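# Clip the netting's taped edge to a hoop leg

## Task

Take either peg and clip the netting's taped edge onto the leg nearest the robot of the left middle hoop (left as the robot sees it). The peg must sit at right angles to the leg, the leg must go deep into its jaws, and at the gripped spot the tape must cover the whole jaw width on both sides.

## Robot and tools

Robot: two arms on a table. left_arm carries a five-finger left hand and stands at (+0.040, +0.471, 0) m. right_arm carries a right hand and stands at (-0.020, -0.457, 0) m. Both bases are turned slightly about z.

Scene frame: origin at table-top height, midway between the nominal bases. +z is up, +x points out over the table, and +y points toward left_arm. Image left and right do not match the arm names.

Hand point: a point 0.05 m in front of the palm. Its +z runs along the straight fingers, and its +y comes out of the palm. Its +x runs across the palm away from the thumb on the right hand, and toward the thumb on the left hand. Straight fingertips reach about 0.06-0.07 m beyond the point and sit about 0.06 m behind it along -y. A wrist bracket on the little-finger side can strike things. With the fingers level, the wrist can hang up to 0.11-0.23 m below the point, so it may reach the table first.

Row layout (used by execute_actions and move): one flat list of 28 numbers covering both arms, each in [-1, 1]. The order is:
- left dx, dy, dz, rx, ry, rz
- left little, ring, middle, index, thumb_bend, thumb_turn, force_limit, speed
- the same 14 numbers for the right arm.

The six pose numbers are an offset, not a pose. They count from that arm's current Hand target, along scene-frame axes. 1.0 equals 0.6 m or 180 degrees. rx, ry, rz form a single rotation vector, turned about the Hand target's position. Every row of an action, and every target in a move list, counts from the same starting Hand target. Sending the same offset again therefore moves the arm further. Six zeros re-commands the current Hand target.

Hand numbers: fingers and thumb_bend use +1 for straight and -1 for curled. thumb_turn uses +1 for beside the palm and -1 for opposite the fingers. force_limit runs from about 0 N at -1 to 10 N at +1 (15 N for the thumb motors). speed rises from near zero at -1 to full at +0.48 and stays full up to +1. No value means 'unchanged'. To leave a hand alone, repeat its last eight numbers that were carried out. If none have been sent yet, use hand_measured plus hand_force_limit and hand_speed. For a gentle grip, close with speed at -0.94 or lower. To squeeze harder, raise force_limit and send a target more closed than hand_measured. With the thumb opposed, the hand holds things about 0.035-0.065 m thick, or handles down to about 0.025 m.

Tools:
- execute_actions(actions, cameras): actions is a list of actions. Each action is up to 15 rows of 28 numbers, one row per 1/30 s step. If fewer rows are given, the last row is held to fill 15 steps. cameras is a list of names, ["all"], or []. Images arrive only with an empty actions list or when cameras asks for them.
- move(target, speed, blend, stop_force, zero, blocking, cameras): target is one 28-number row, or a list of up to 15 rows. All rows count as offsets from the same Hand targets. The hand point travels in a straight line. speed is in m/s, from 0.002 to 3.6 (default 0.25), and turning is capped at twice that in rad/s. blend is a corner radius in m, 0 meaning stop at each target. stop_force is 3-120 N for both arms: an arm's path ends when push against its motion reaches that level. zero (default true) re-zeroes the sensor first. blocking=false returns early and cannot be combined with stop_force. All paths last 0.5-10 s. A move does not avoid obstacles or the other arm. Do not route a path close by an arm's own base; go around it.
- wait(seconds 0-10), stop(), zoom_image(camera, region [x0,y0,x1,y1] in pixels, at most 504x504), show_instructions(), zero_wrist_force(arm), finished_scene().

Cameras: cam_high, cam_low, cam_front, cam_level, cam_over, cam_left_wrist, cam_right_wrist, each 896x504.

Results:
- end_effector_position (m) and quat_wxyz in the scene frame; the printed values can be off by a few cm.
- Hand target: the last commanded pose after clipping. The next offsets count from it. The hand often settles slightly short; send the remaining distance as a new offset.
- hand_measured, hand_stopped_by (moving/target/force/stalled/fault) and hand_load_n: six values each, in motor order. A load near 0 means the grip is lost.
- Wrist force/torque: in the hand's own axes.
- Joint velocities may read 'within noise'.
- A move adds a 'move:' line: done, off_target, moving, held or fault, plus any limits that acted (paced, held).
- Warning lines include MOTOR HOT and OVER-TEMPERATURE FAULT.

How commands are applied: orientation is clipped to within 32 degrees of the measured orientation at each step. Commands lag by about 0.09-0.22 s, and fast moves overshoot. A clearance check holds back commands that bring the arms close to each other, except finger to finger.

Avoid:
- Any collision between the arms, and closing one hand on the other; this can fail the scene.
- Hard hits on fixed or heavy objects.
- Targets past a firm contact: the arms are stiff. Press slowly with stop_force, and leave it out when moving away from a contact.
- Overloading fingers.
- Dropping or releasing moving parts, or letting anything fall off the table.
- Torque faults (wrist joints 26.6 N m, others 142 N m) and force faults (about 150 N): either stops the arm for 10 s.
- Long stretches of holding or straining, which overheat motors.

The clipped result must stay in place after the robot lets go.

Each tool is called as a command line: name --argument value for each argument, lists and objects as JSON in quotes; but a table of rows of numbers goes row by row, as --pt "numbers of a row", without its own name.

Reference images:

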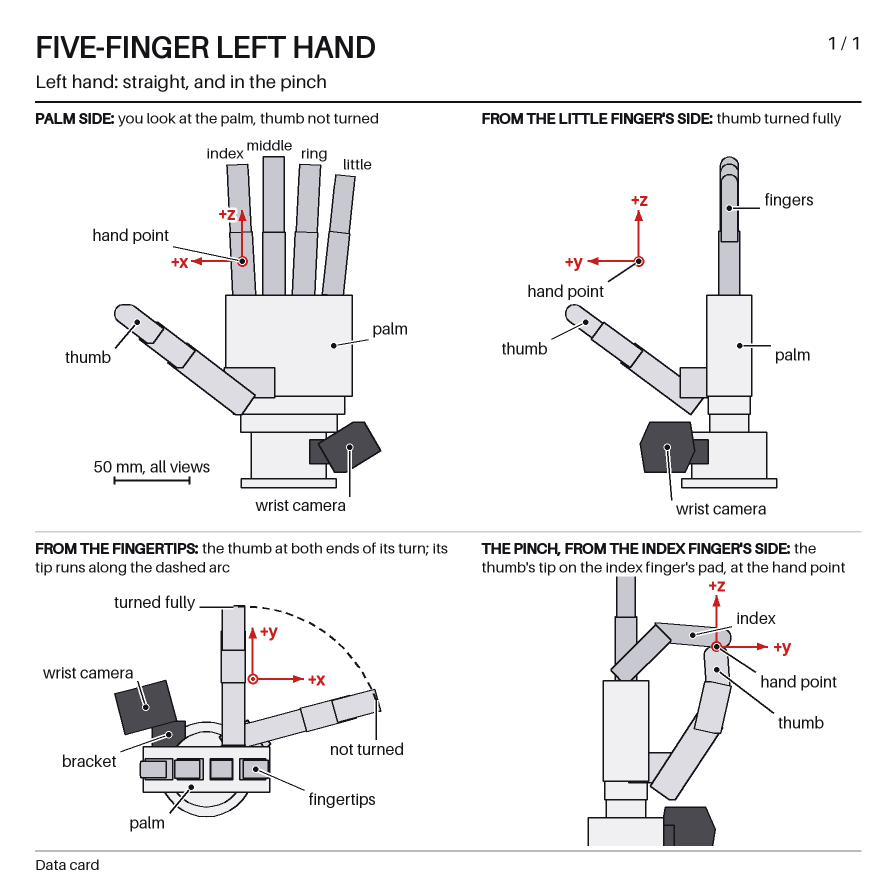

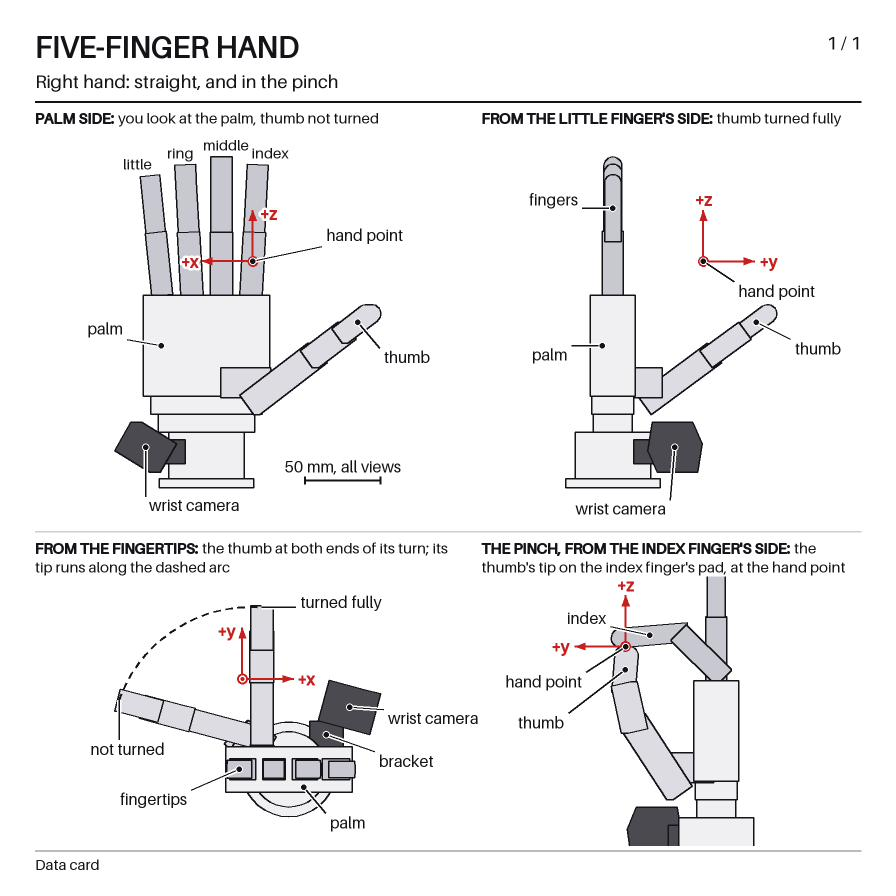

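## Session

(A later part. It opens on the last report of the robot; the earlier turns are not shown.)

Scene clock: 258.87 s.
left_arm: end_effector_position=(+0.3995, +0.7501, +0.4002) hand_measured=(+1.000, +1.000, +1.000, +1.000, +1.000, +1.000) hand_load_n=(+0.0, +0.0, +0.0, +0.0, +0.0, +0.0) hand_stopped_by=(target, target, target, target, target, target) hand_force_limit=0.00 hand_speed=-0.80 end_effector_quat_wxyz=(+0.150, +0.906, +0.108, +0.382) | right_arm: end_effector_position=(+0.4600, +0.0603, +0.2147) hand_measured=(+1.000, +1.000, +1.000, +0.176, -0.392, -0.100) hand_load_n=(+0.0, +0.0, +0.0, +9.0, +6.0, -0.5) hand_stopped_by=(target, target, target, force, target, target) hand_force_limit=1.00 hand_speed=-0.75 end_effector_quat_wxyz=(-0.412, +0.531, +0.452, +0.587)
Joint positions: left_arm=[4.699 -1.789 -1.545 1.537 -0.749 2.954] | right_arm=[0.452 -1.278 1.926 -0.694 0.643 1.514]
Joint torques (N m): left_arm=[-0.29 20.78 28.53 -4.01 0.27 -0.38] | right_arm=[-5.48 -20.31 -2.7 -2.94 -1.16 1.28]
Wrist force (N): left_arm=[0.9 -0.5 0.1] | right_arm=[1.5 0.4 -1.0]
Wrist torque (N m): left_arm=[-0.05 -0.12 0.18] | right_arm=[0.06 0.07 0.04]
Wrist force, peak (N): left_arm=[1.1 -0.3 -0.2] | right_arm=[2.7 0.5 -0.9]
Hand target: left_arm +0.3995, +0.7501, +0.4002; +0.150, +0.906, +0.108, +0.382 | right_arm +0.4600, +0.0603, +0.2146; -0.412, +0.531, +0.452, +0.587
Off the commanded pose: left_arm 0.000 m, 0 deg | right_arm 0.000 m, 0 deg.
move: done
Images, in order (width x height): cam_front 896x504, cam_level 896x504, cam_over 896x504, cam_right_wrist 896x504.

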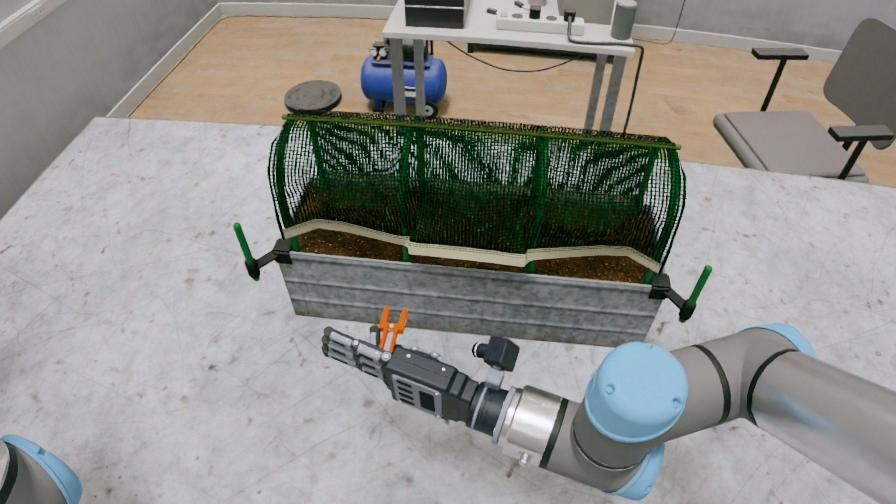

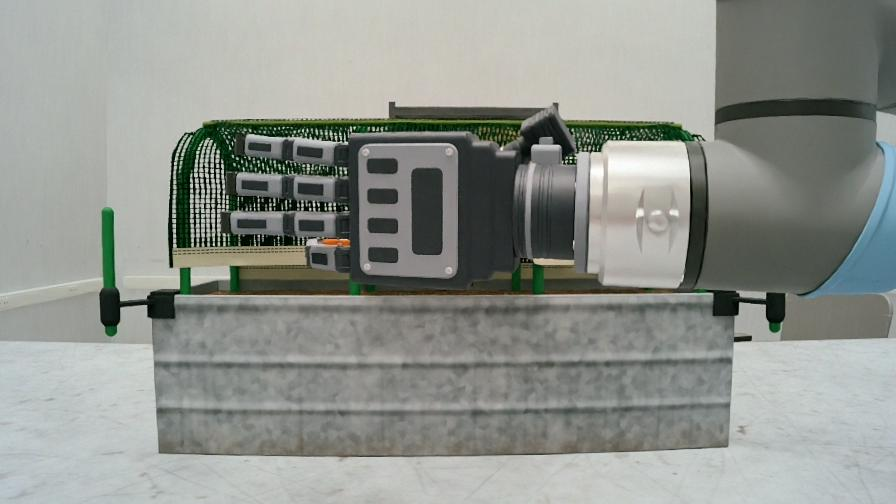

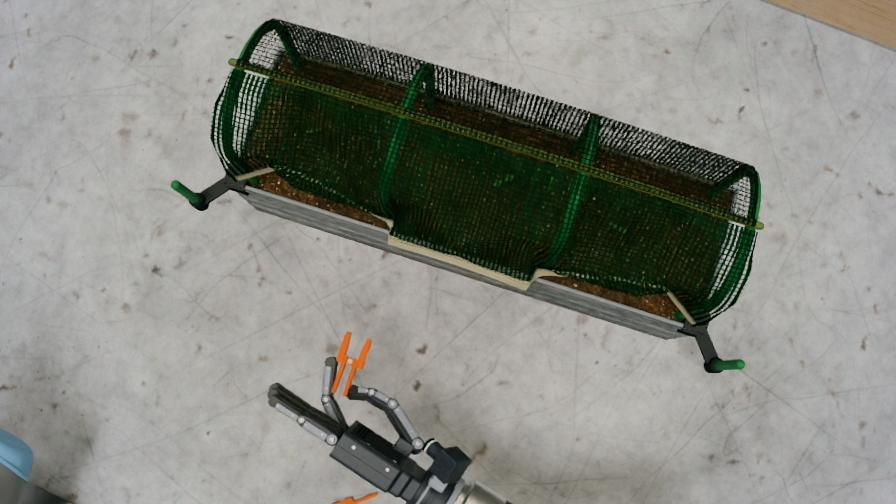

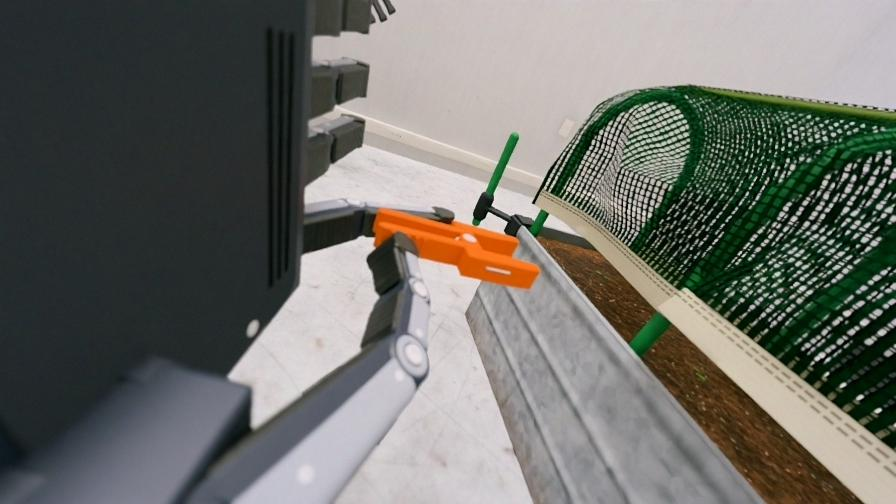

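zoom_image --camera "cam_level" --region '[310, 230, 354, 254]'

zoom_image --camera "cam_right_wrist" --region '[340, 160, 580, 330]'

Scaled by 11.455 from the camera's 896x504 image, which has a finer 1280x720 frame.

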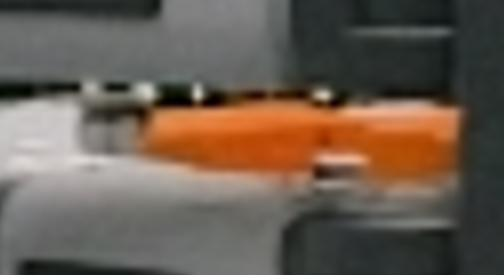

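Scaled by 2.100 from the camera's 896x504 image, which has a finer 1280x720 frame.

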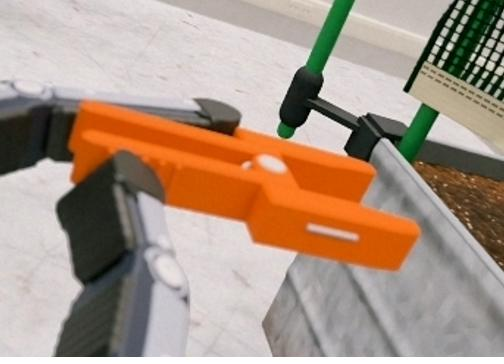

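move --pt "0 0 0 0 0 0 1 1 1 1 1 1 0.0 -0.8 0.1325 0.0235 -0.0242 0 0 0 1 1 1 0.17 -0.40 -0.10 1.0 -0.75" --speed 0.08 --cameras '["cam_over","cam_level","cam_front","cam_right_wrist"]'

zoom_image --camera "cam_front" --region '[340, 200, 460, 320]'

zoom_image --camera "cam_over" --region '[320, 200, 440, 320]'

zoom_image --camera "cam_level" --region '[300, 210, 400, 310]'

zoom_image --camera "cam_right_wrist" --region '[360, 160, 660, 400]'

Scene clock: 262.43 s.
left_arm: end_effector_position=(+0.3995, +0.7501, +0.4002) hand_measured=(+1.000, +1.000, +1.000, +1.000, +1.000, +1.000) hand_load_n=(+0.0, +0.0, +0.0, +0.0, +0.0, +0.0) hand_stopped_by=(target, target, target, target, target, target) hand_force_limit=0.00 hand_speed=-0.80 end_effector_quat_wxyz=(+0.150, +0.906, +0.108, +0.382) | right_arm: end_effector_position=(+0.5394, +0.0743, +0.2001) hand_measured=(+1.000, +1.000, +1.000, +0.176, -0.392, -0.100) hand_load_n=(+0.0, +0.0, +0.0, +9.0, +6.0, +0.0) hand_stopped_by=(target, target, target, force, target, target) hand_force_limit=1.00 hand_speed=-0.75 end_effector_quat_wxyz=(-0.412, +0.531, +0.452, +0.587)
Joint positions: left_arm=[4.699 -1.789 -1.545 1.537 -0.749 2.954] | right_arm=[0.419 -1.111 1.723 -0.66 0.61 1.517]
Joint torques (N m): left_arm=[-1.09 21.13 27.63 -3.72 0.23 -0.12] | right_arm=[-6.11 -28.6 -28.92 0.57 -1.29 -1.15]
Wrist force (N): left_arm=[0.7 -0.3 -0.1] | right_arm=[2.2 0.5 -0.8]
Wrist torque (N m): left_arm=[0.00 -0.09 0.16] | right_arm=[0.07 -0.08 0.12]
Wrist force, peak (N): left_arm=[1.0 -0.3 -0.4] | right_arm=[2.2 0.5 -1.4]
Hand target: left_arm +0.3995, +0.7501, +0.4002; +0.150, +0.906, +0.108, +0.382 | right_arm +0.5395, +0.0744, +0.2001; -0.412, +0.531, +0.452, +0.587
Off the commanded pose: left_arm 0.000 m, 0 deg | right_arm 0.000 m, 0 deg.
move: done
Images, in order (width x height): cam_front 896x504, cam_level 896x504, cam_over 896x504, cam_right_wrist 896x504.

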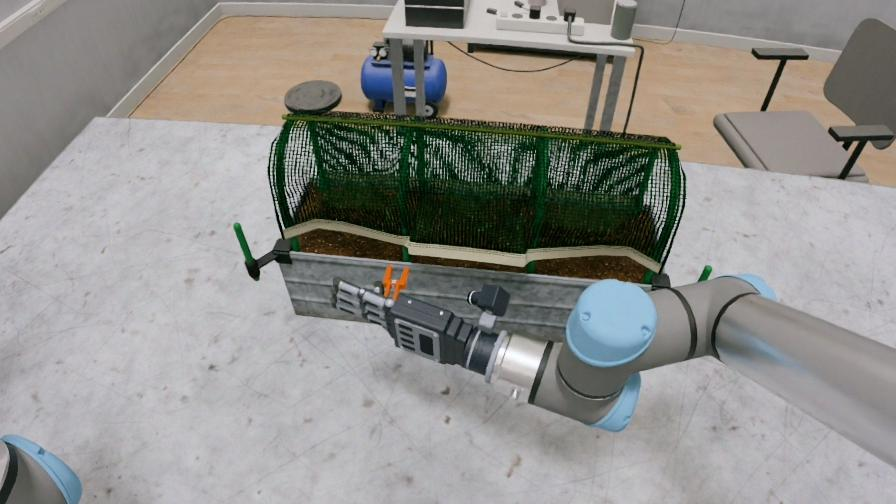

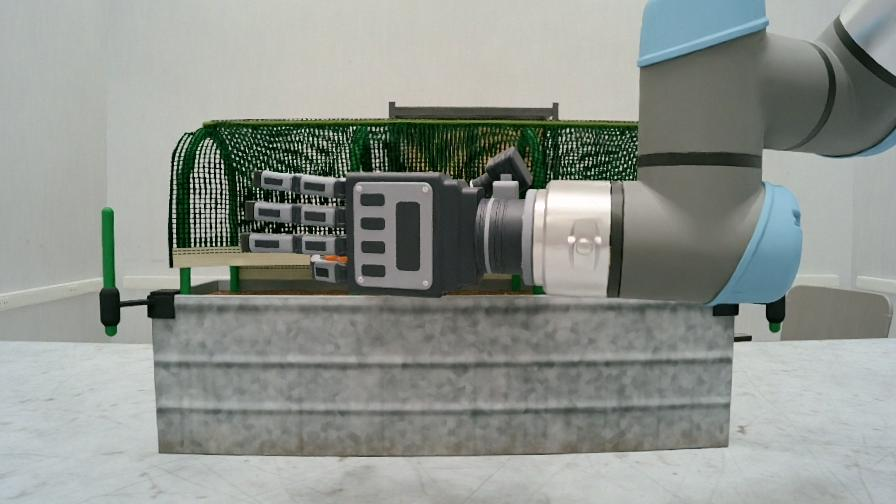

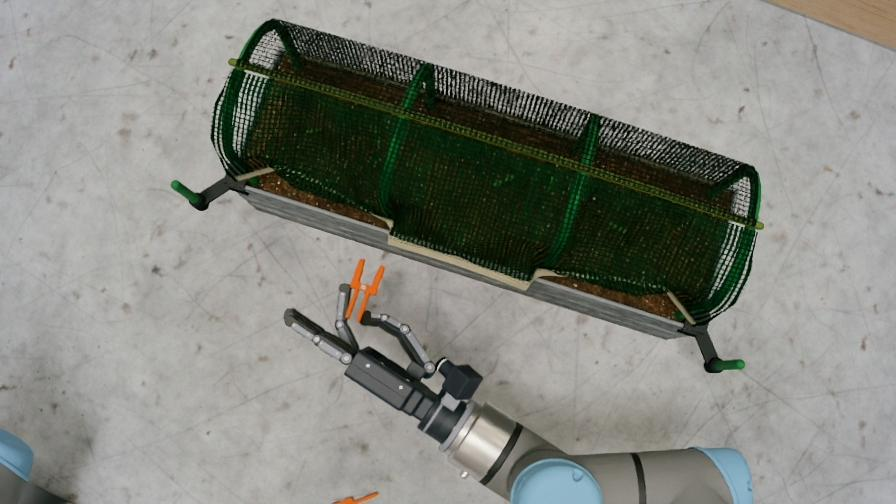

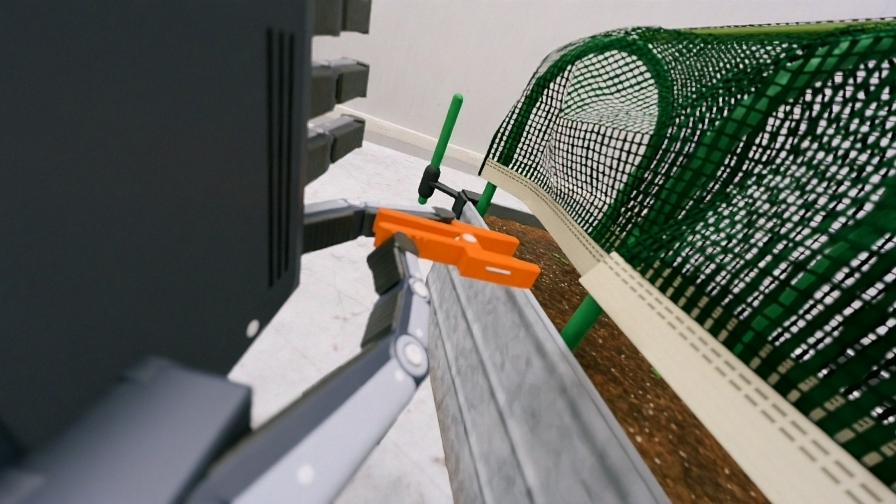

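Scaled by 4.200 from the camera's 896x504 image, which has a finer 1280x720 frame.

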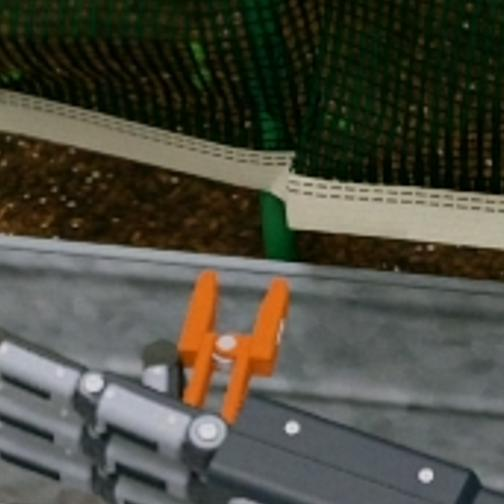

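Scaled by 4.200 from the camera's 896x504 image, which has a finer 1280x720 frame.

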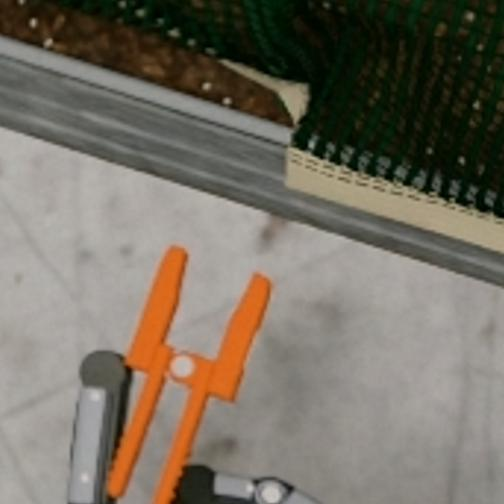

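Scaled by 5.040 from the camera's 896x504 image, which has a finer 1280x720 frame.

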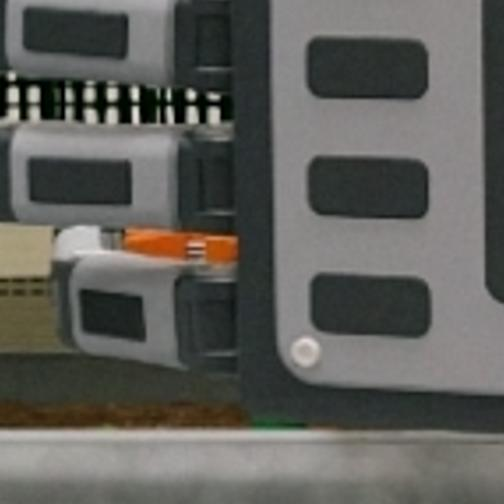

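Scaled by 1.680 from the camera's 896x504 image, which has a finer 1280x720 frame.

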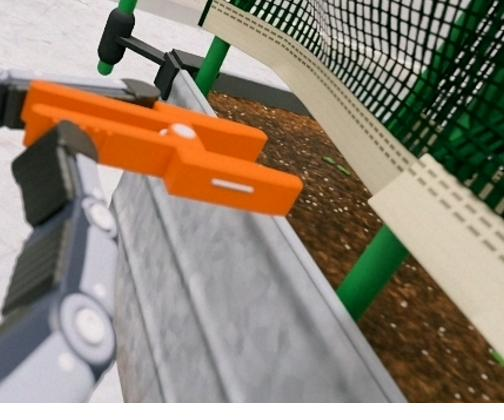

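move --pt "0 0 0 0 0 0 1 1 1 1 1 1 0.0 -0.8 0.0333 -0.0012 0.0052 0 0 0 1 1 1 0.17 -0.40 -0.10 1.0 -0.75" --speed 0.04 --cameras '["cam_over","cam_level","cam_front","cam_right_wrist"]'

zoom_image --camera "cam_front" --region '[360, 200, 460, 300]'

zoom_image --camera "cam_over" --region '[340, 200, 440, 300]'

zoom_image --camera "cam_right_wrist" --region '[360, 160, 660, 400]'

Scene clock: 265.40 s.
left_arm: end_effector_position=(+0.3995, +0.7501, +0.4002) hand_measured=(+1.000, +1.000, +1.000, +1.000, +1.000, +1.000) hand_load_n=(+0.0, +0.0, +0.0, +0.0, +0.0, +0.0) hand_stopped_by=(target, target, target, target, target, target) hand_force_limit=0.00 hand_speed=-0.80 end_effector_quat_wxyz=(+0.150, +0.906, +0.108, +0.382) | right_arm: end_effector_position=(+0.5593, +0.0737, +0.2032) hand_measured=(+1.000, +1.000, +1.000, +0.176, -0.392, -0.100) hand_load_n=(+0.0, +0.0, +0.0, +9.0, +6.0, -0.5) hand_stopped_by=(target, target, target, force, target, target) hand_force_limit=1.00 hand_speed=-0.75 end_effector_quat_wxyz=(-0.412, +0.531, +0.452, +0.587)
Joint positions: left_arm=[4.699 -1.789 -1.545 1.537 -0.749 2.954] | right_arm=[0.405 -1.082 1.668 -0.635 0.596 1.518]
Joint torques (N m): left_arm=[-0.18 20.17 27.51 -4.01 0.1 -0.17] | right_arm=[-5.27 -28.79 -28.81 0.51 -1.27 -0.38]
Wrist force (N): left_arm=[0.7 -0.5 -0.2] | right_arm=[1.7 0.4 -0.8]
Wrist torque (N m): left_arm=[-0.02 -0.10 0.18] | right_arm=[0.05 -0.01 0.06]
Wrist force, peak (N): left_arm=[1.1 -0.4 -0.3] | right_arm=[2.3 0.4 -1.0]
Hand target: left_arm +0.3995, +0.7501, +0.4002; +0.150, +0.906, +0.108, +0.382 | right_arm +0.5595, +0.0737, +0.2032; -0.412, +0.531, +0.452, +0.587
Off the commanded pose: left_arm 0.000 m, 0 deg | right_arm 0.000 m, 0 deg.
move: done
Images, in order (width x height): cam_front 896x504, cam_level 896x504, cam_over 896x504, cam_right_wrist 896x504.

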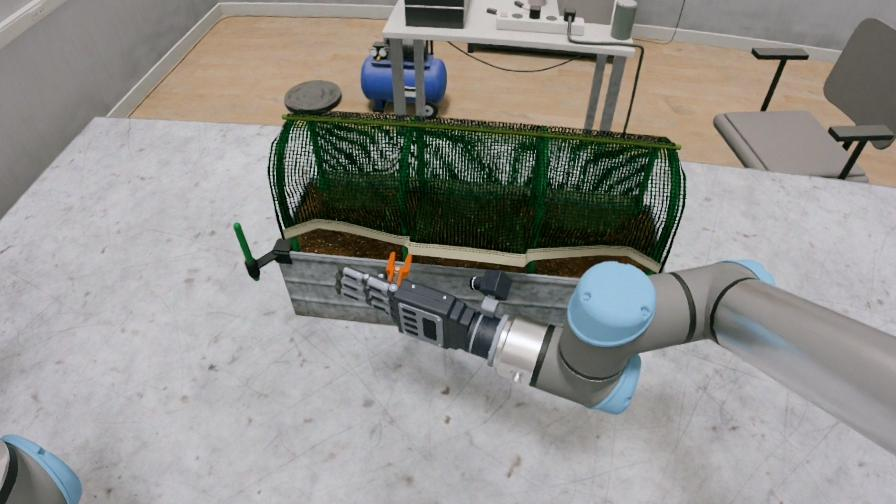

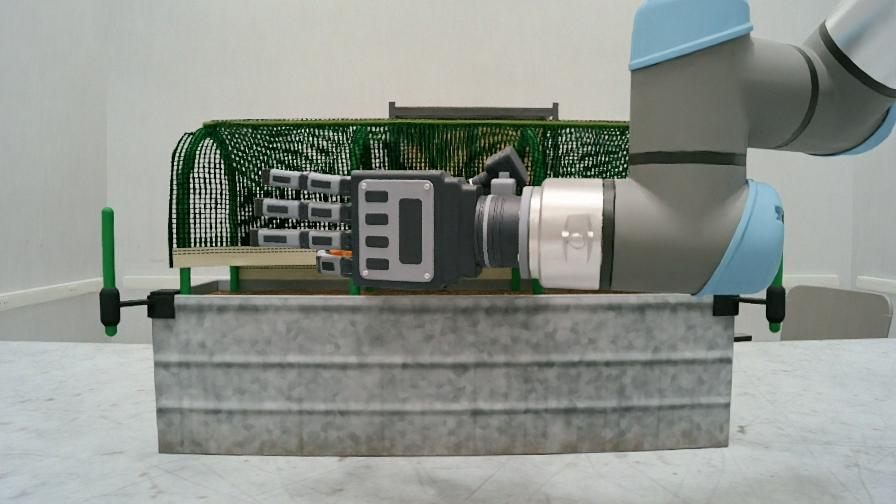

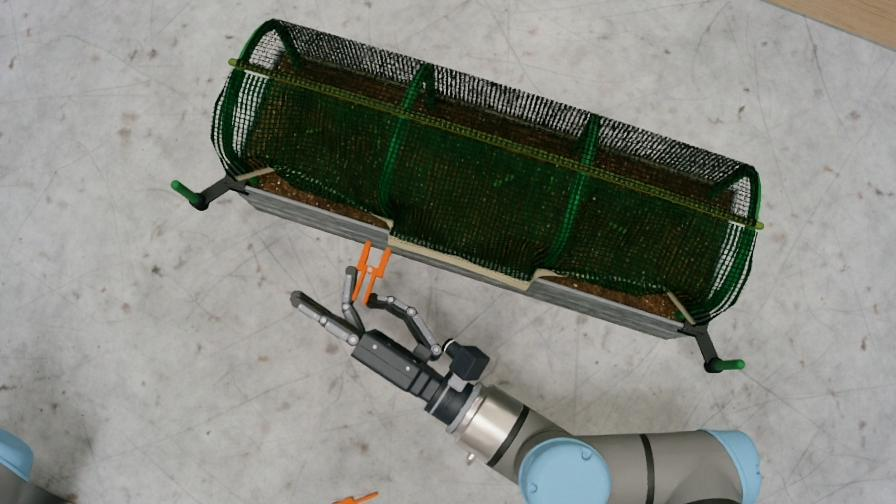

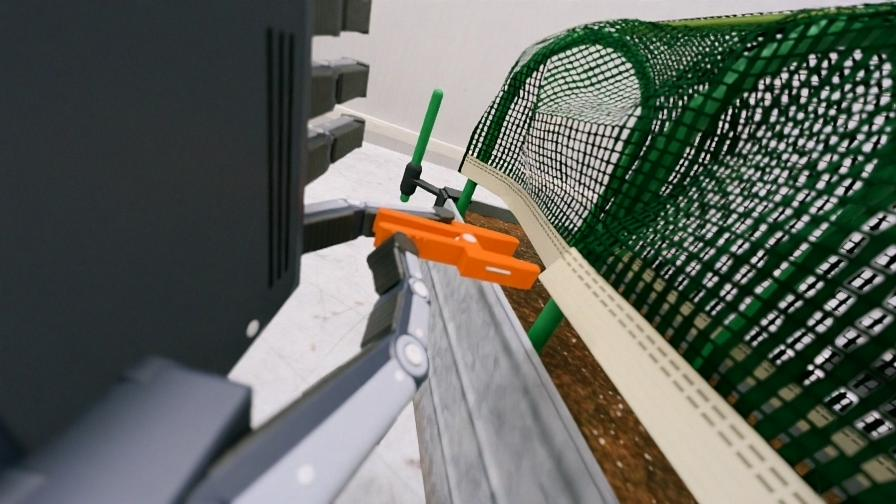

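Scaled by 5.040 from the camera's 896x504 image, which has a finer 1280x720 frame.

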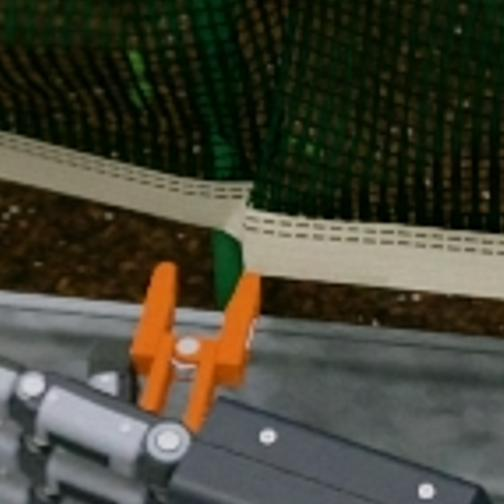

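Scaled by 5.040 from the camera's 896x504 image, which has a finer 1280x720 frame.

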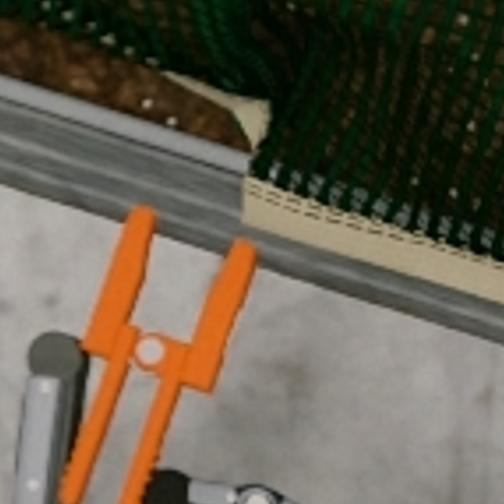

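Scaled by 1.680 from the camera's 896x504 image, which has a finer 1280x720 frame.

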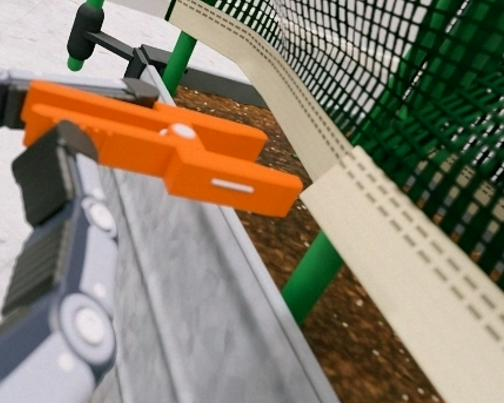

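move --pt "0 0 0 0 0 0 1 1 1 1 1 1 0.0 -0.8 0.0150 -0.0006 0 0 0 0 1 1 1 0.17 -0.40 -0.10 1.0 -0.75" --speed 0.025 --cameras '["cam_over","cam_level","cam_front","cam_right_wrist"]'

zoom_image --camera "cam_front" --region '[360, 200, 460, 300]'

zoom_image --camera "cam_over" --region '[340, 200, 440, 300]'

zoom_image --camera "cam_right_wrist" --region '[400, 180, 600, 340]'

Scene clock: 268.13 s.
left_arm: end_effector_position=(+0.3995, +0.7501, +0.4002) hand_measured=(+1.000, +1.000, +1.000, +1.000, +1.000, +1.000) hand_load_n=(+0.0, +0.0, +0.0, +0.0, +0.0, +0.0) hand_stopped_by=(target, target, target, target, target, target) hand_force_limit=0.00 hand_speed=-0.80 end_effector_quat_wxyz=(+0.150, +0.906, +0.108, +0.382) | right_arm: end_effector_position=(+0.5683, +0.0733, +0.2032) hand_measured=(+1.000, +1.000, +1.000, +0.176, -0.392, -0.100) hand_load_n=(+0.0, +0.0, +0.0, +9.0, +6.0, +0.0) hand_stopped_by=(target, target, target, force, target, target) hand_force_limit=1.00 hand_speed=-0.75 end_effector_quat_wxyz=(-0.412, +0.531, +0.452, +0.587)
Joint positions: left_arm=[4.699 -1.789 -1.545 1.537 -0.749 2.954] | right_arm=[0.399 -1.068 1.644 -0.626 0.59 1.519]
Joint torques (N m): left_arm=[0.12 20.41 26.66 -3.65 0.16 -0.2] | right_arm=[-5.49 -29.46 -28.99 0.5 -1.27 1.22]
Wrist force (N): left_arm=[1.0 -0.3 -0.3] | right_arm=[1.6 0.3 -1.1]
Wrist torque (N m): left_arm=[0.01 -0.15 0.19] | right_arm=[0.06 0.01 0.03]
Wrist force, peak (N): left_arm=[1.0 -0.3 -0.3] | right_arm=[2.1 0.3 -1.2]
Hand target: left_arm +0.3995, +0.7501, +0.4002; +0.150, +0.906, +0.108, +0.382 | right_arm +0.5685, +0.0733, +0.2032; -0.412, +0.531, +0.452, +0.587
Off the commanded pose: left_arm 0.000 m, 0 deg | right_arm 0.000 m, 0 deg.
move: done
Images, in order (width x height): cam_front 896x504, cam_level 896x504, cam_over 896x504, cam_right_wrist 896x504.

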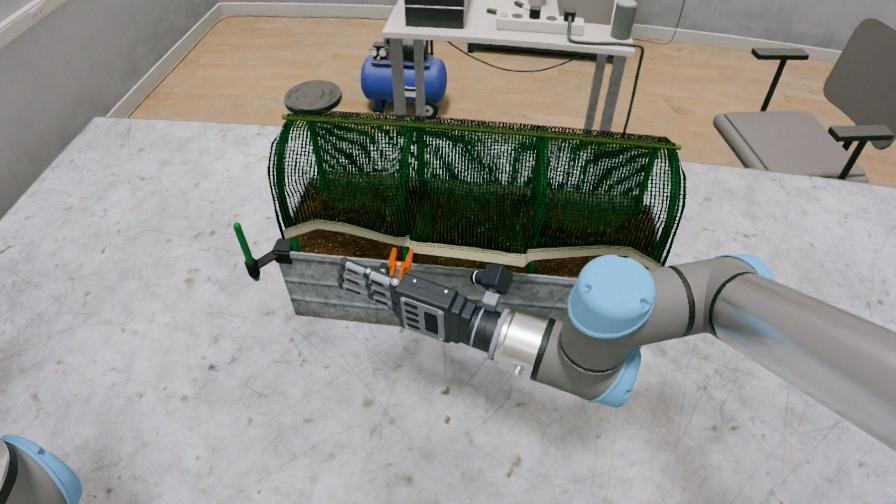

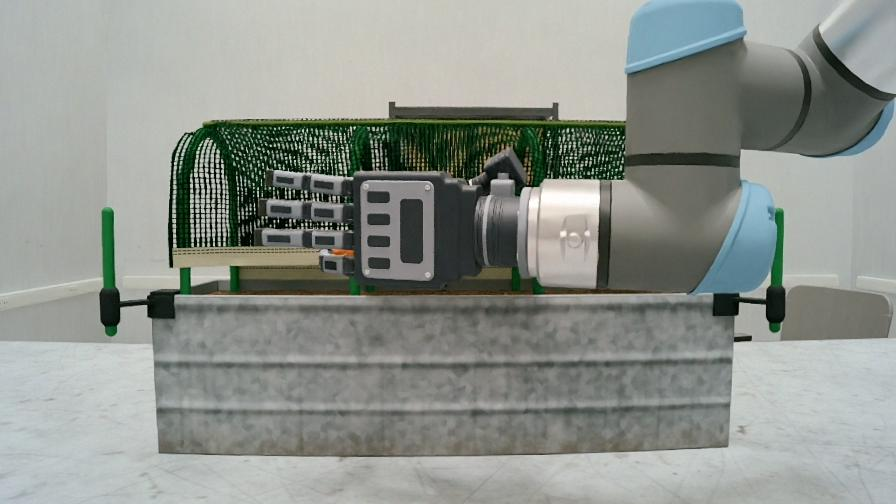

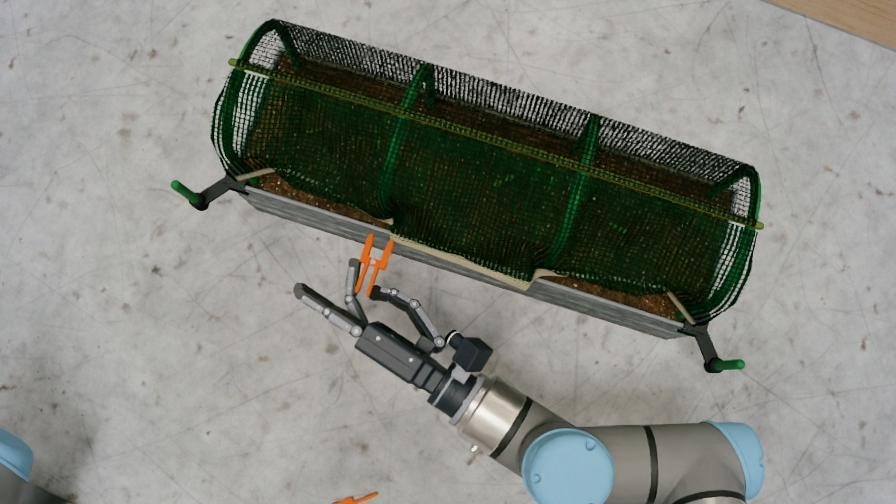

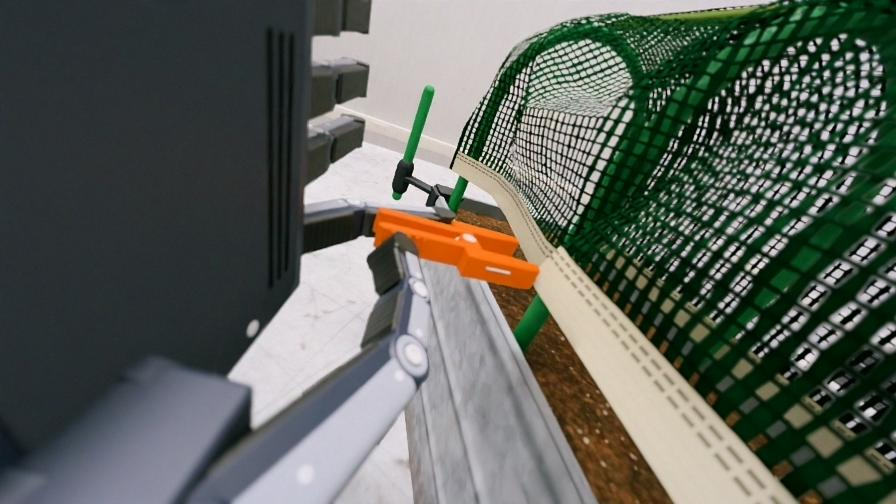

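Scaled by 5.040 from the camera's 896x504 image, which has a finer 1280x720 frame.

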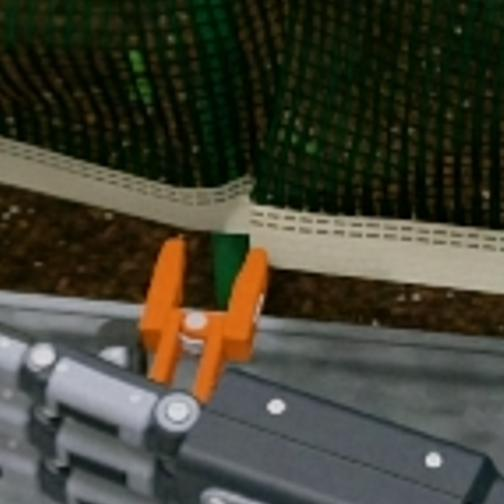

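Scaled by 5.040 from the camera's 896x504 image, which has a finer 1280x720 frame.

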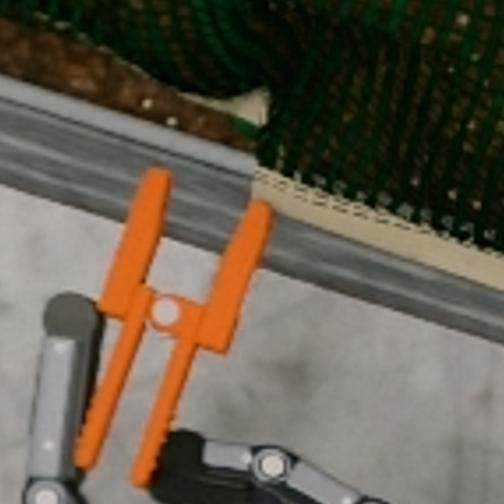

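Scaled by 2.520 from the camera's 896x504 image, which has a finer 1280x720 frame.

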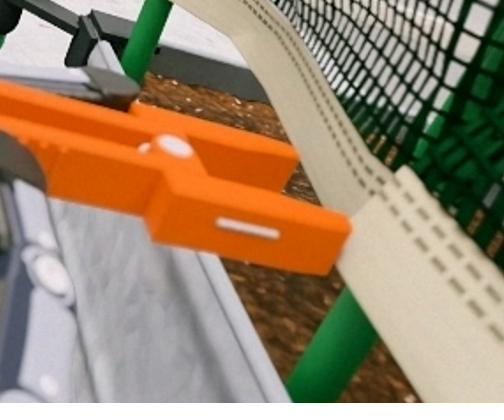

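move --pt "0 0 0 0 0 0 1 1 1 1 1 1 0.0 -0.8 0.0167 0.0006 0 0 0 0 1 1 1 0.17 -0.40 -0.10 1.0 -0.75" --speed 0.02 --cameras '["cam_over","cam_level","cam_front","cam_right_wrist"]'

zoom_image --camera "cam_front" --region '[360, 200, 460, 300]'

zoom_image --camera "cam_over" --region '[340, 190, 440, 290]'

zoom_image --camera "cam_right_wrist" --region '[400, 180, 600, 340]'

Scene clock: 269.27 s.
left_arm: end_effector_position=(+0.3995, +0.7501, +0.4002) hand_measured=(+1.000, +1.000, +1.000, +1.000, +1.000, +1.000) hand_load_n=(+0.0, +0.0, +0.0, +0.0, +0.0, +0.0) hand_stopped_by=(target, target, target, target, target, target) hand_force_limit=0.00 hand_speed=-0.80 end_effector_quat_wxyz=(+0.150, +0.906, +0.108, +0.382) | right_arm: end_effector_position=(+0.5784, +0.0737, +0.2032) hand_measured=(+1.000, +1.000, +1.000, +0.176, -0.392, -0.100) hand_load_n=(-0.5, +0.0, +0.0, +9.0, +6.0, +0.0) hand_stopped_by=(target, target, target, force, target, target) hand_force_limit=1.00 hand_speed=-0.75 end_effector_quat_wxyz=(-0.412, +0.531, +0.452, +0.587)
Joint positions: left_arm=[4.699 -1.789 -1.545 1.537 -0.749 2.954] | right_arm=[0.393 -1.05 1.616 -0.615 0.584 1.519]
Joint torques (N m): left_arm=[1.07 20.1 28.06 -3.89 0.05 -0.28] | right_arm=[-5.92 -29.16 -29.89 0.45 -1.24 0.81]
Wrist force (N): left_arm=[0.7 -0.5 -0.3] | right_arm=[2.0 -0.1 -0.8]
Wrist torque (N m): left_arm=[-0.03 -0.10 0.17] | right_arm=[0.00 -0.07 0.03]
Wrist force, peak (N): left_arm=[1.1 -0.6 -0.2] | right_arm=[2.2 0.5 -0.9]
Hand target: left_arm +0.3995, +0.7501, +0.4002; +0.150, +0.906, +0.108, +0.382 | right_arm +0.5785, +0.0737, +0.2032; -0.412, +0.531, +0.452, +0.587
Off the commanded pose: left_arm 0.000 m, 0 deg | right_arm 0.000 m, 0 deg.
move: done
Images, in order (width x height): cam_front 896x504, cam_level 896x504, cam_over 896x504, cam_right_wrist 896x504.

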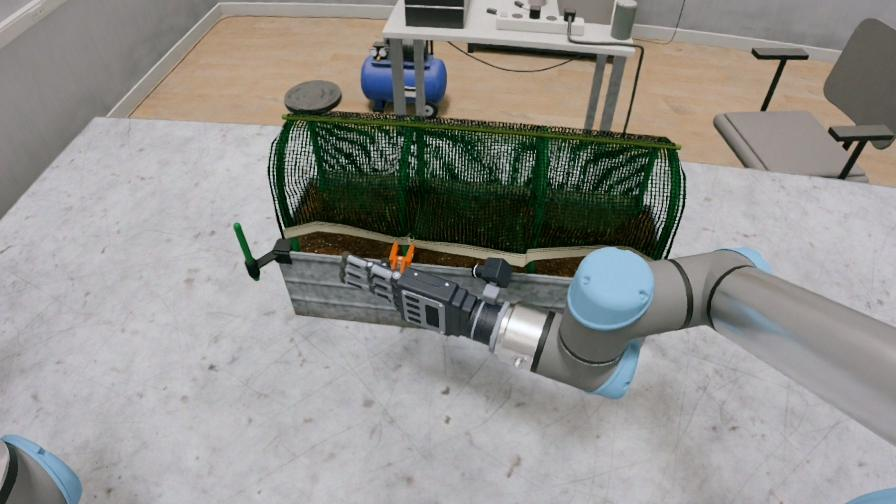

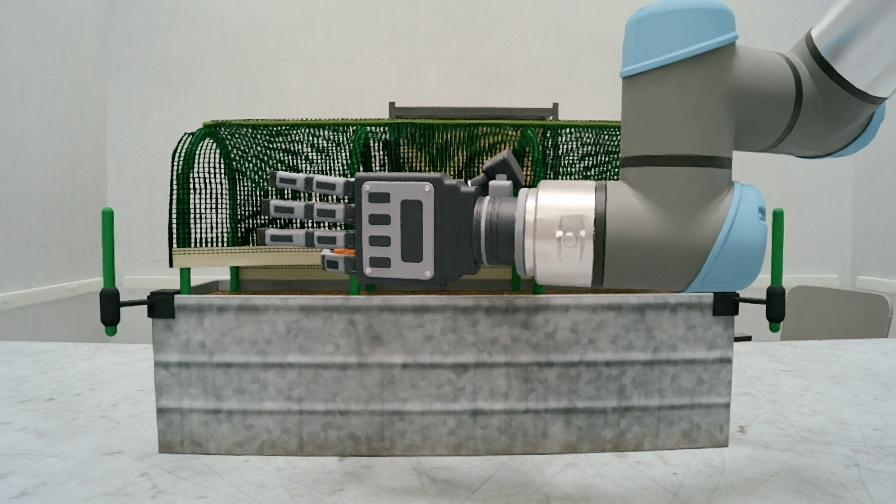

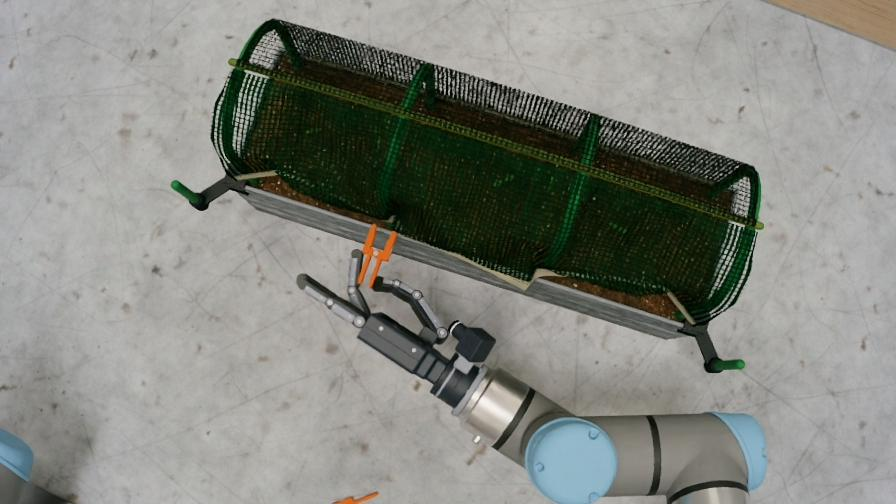

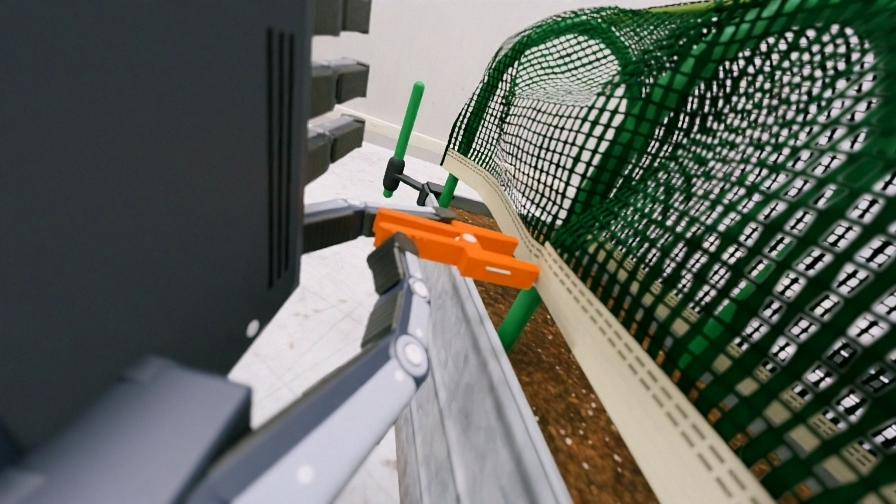

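Scaled by 5.040 from the camera's 896x504 image, which has a finer 1280x720 frame.

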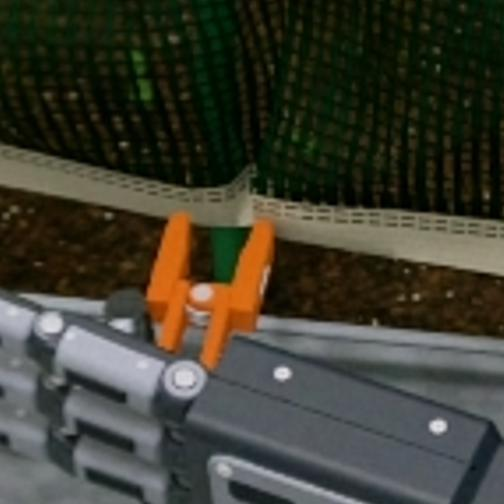

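Scaled by 5.040 from the camera's 896x504 image, which has a finer 1280x720 frame.

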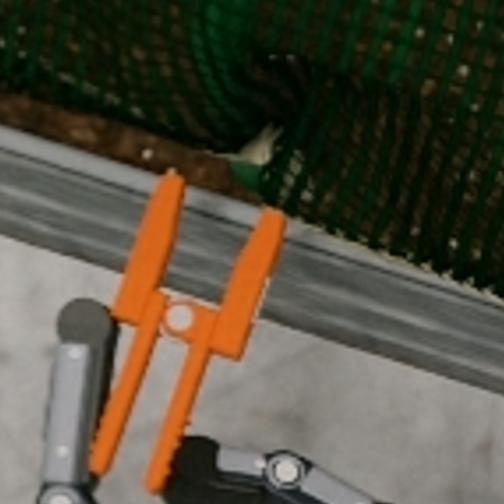

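Scaled by 2.520 from the camera's 896x504 image, which has a finer 1280x720 frame.

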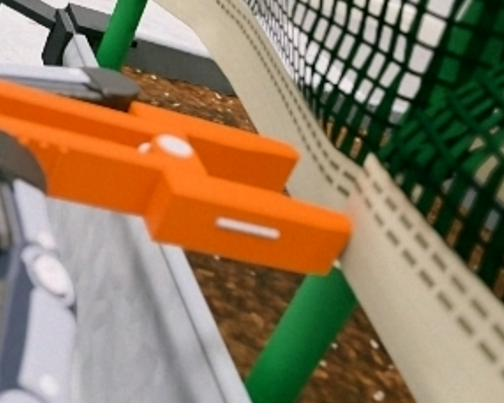

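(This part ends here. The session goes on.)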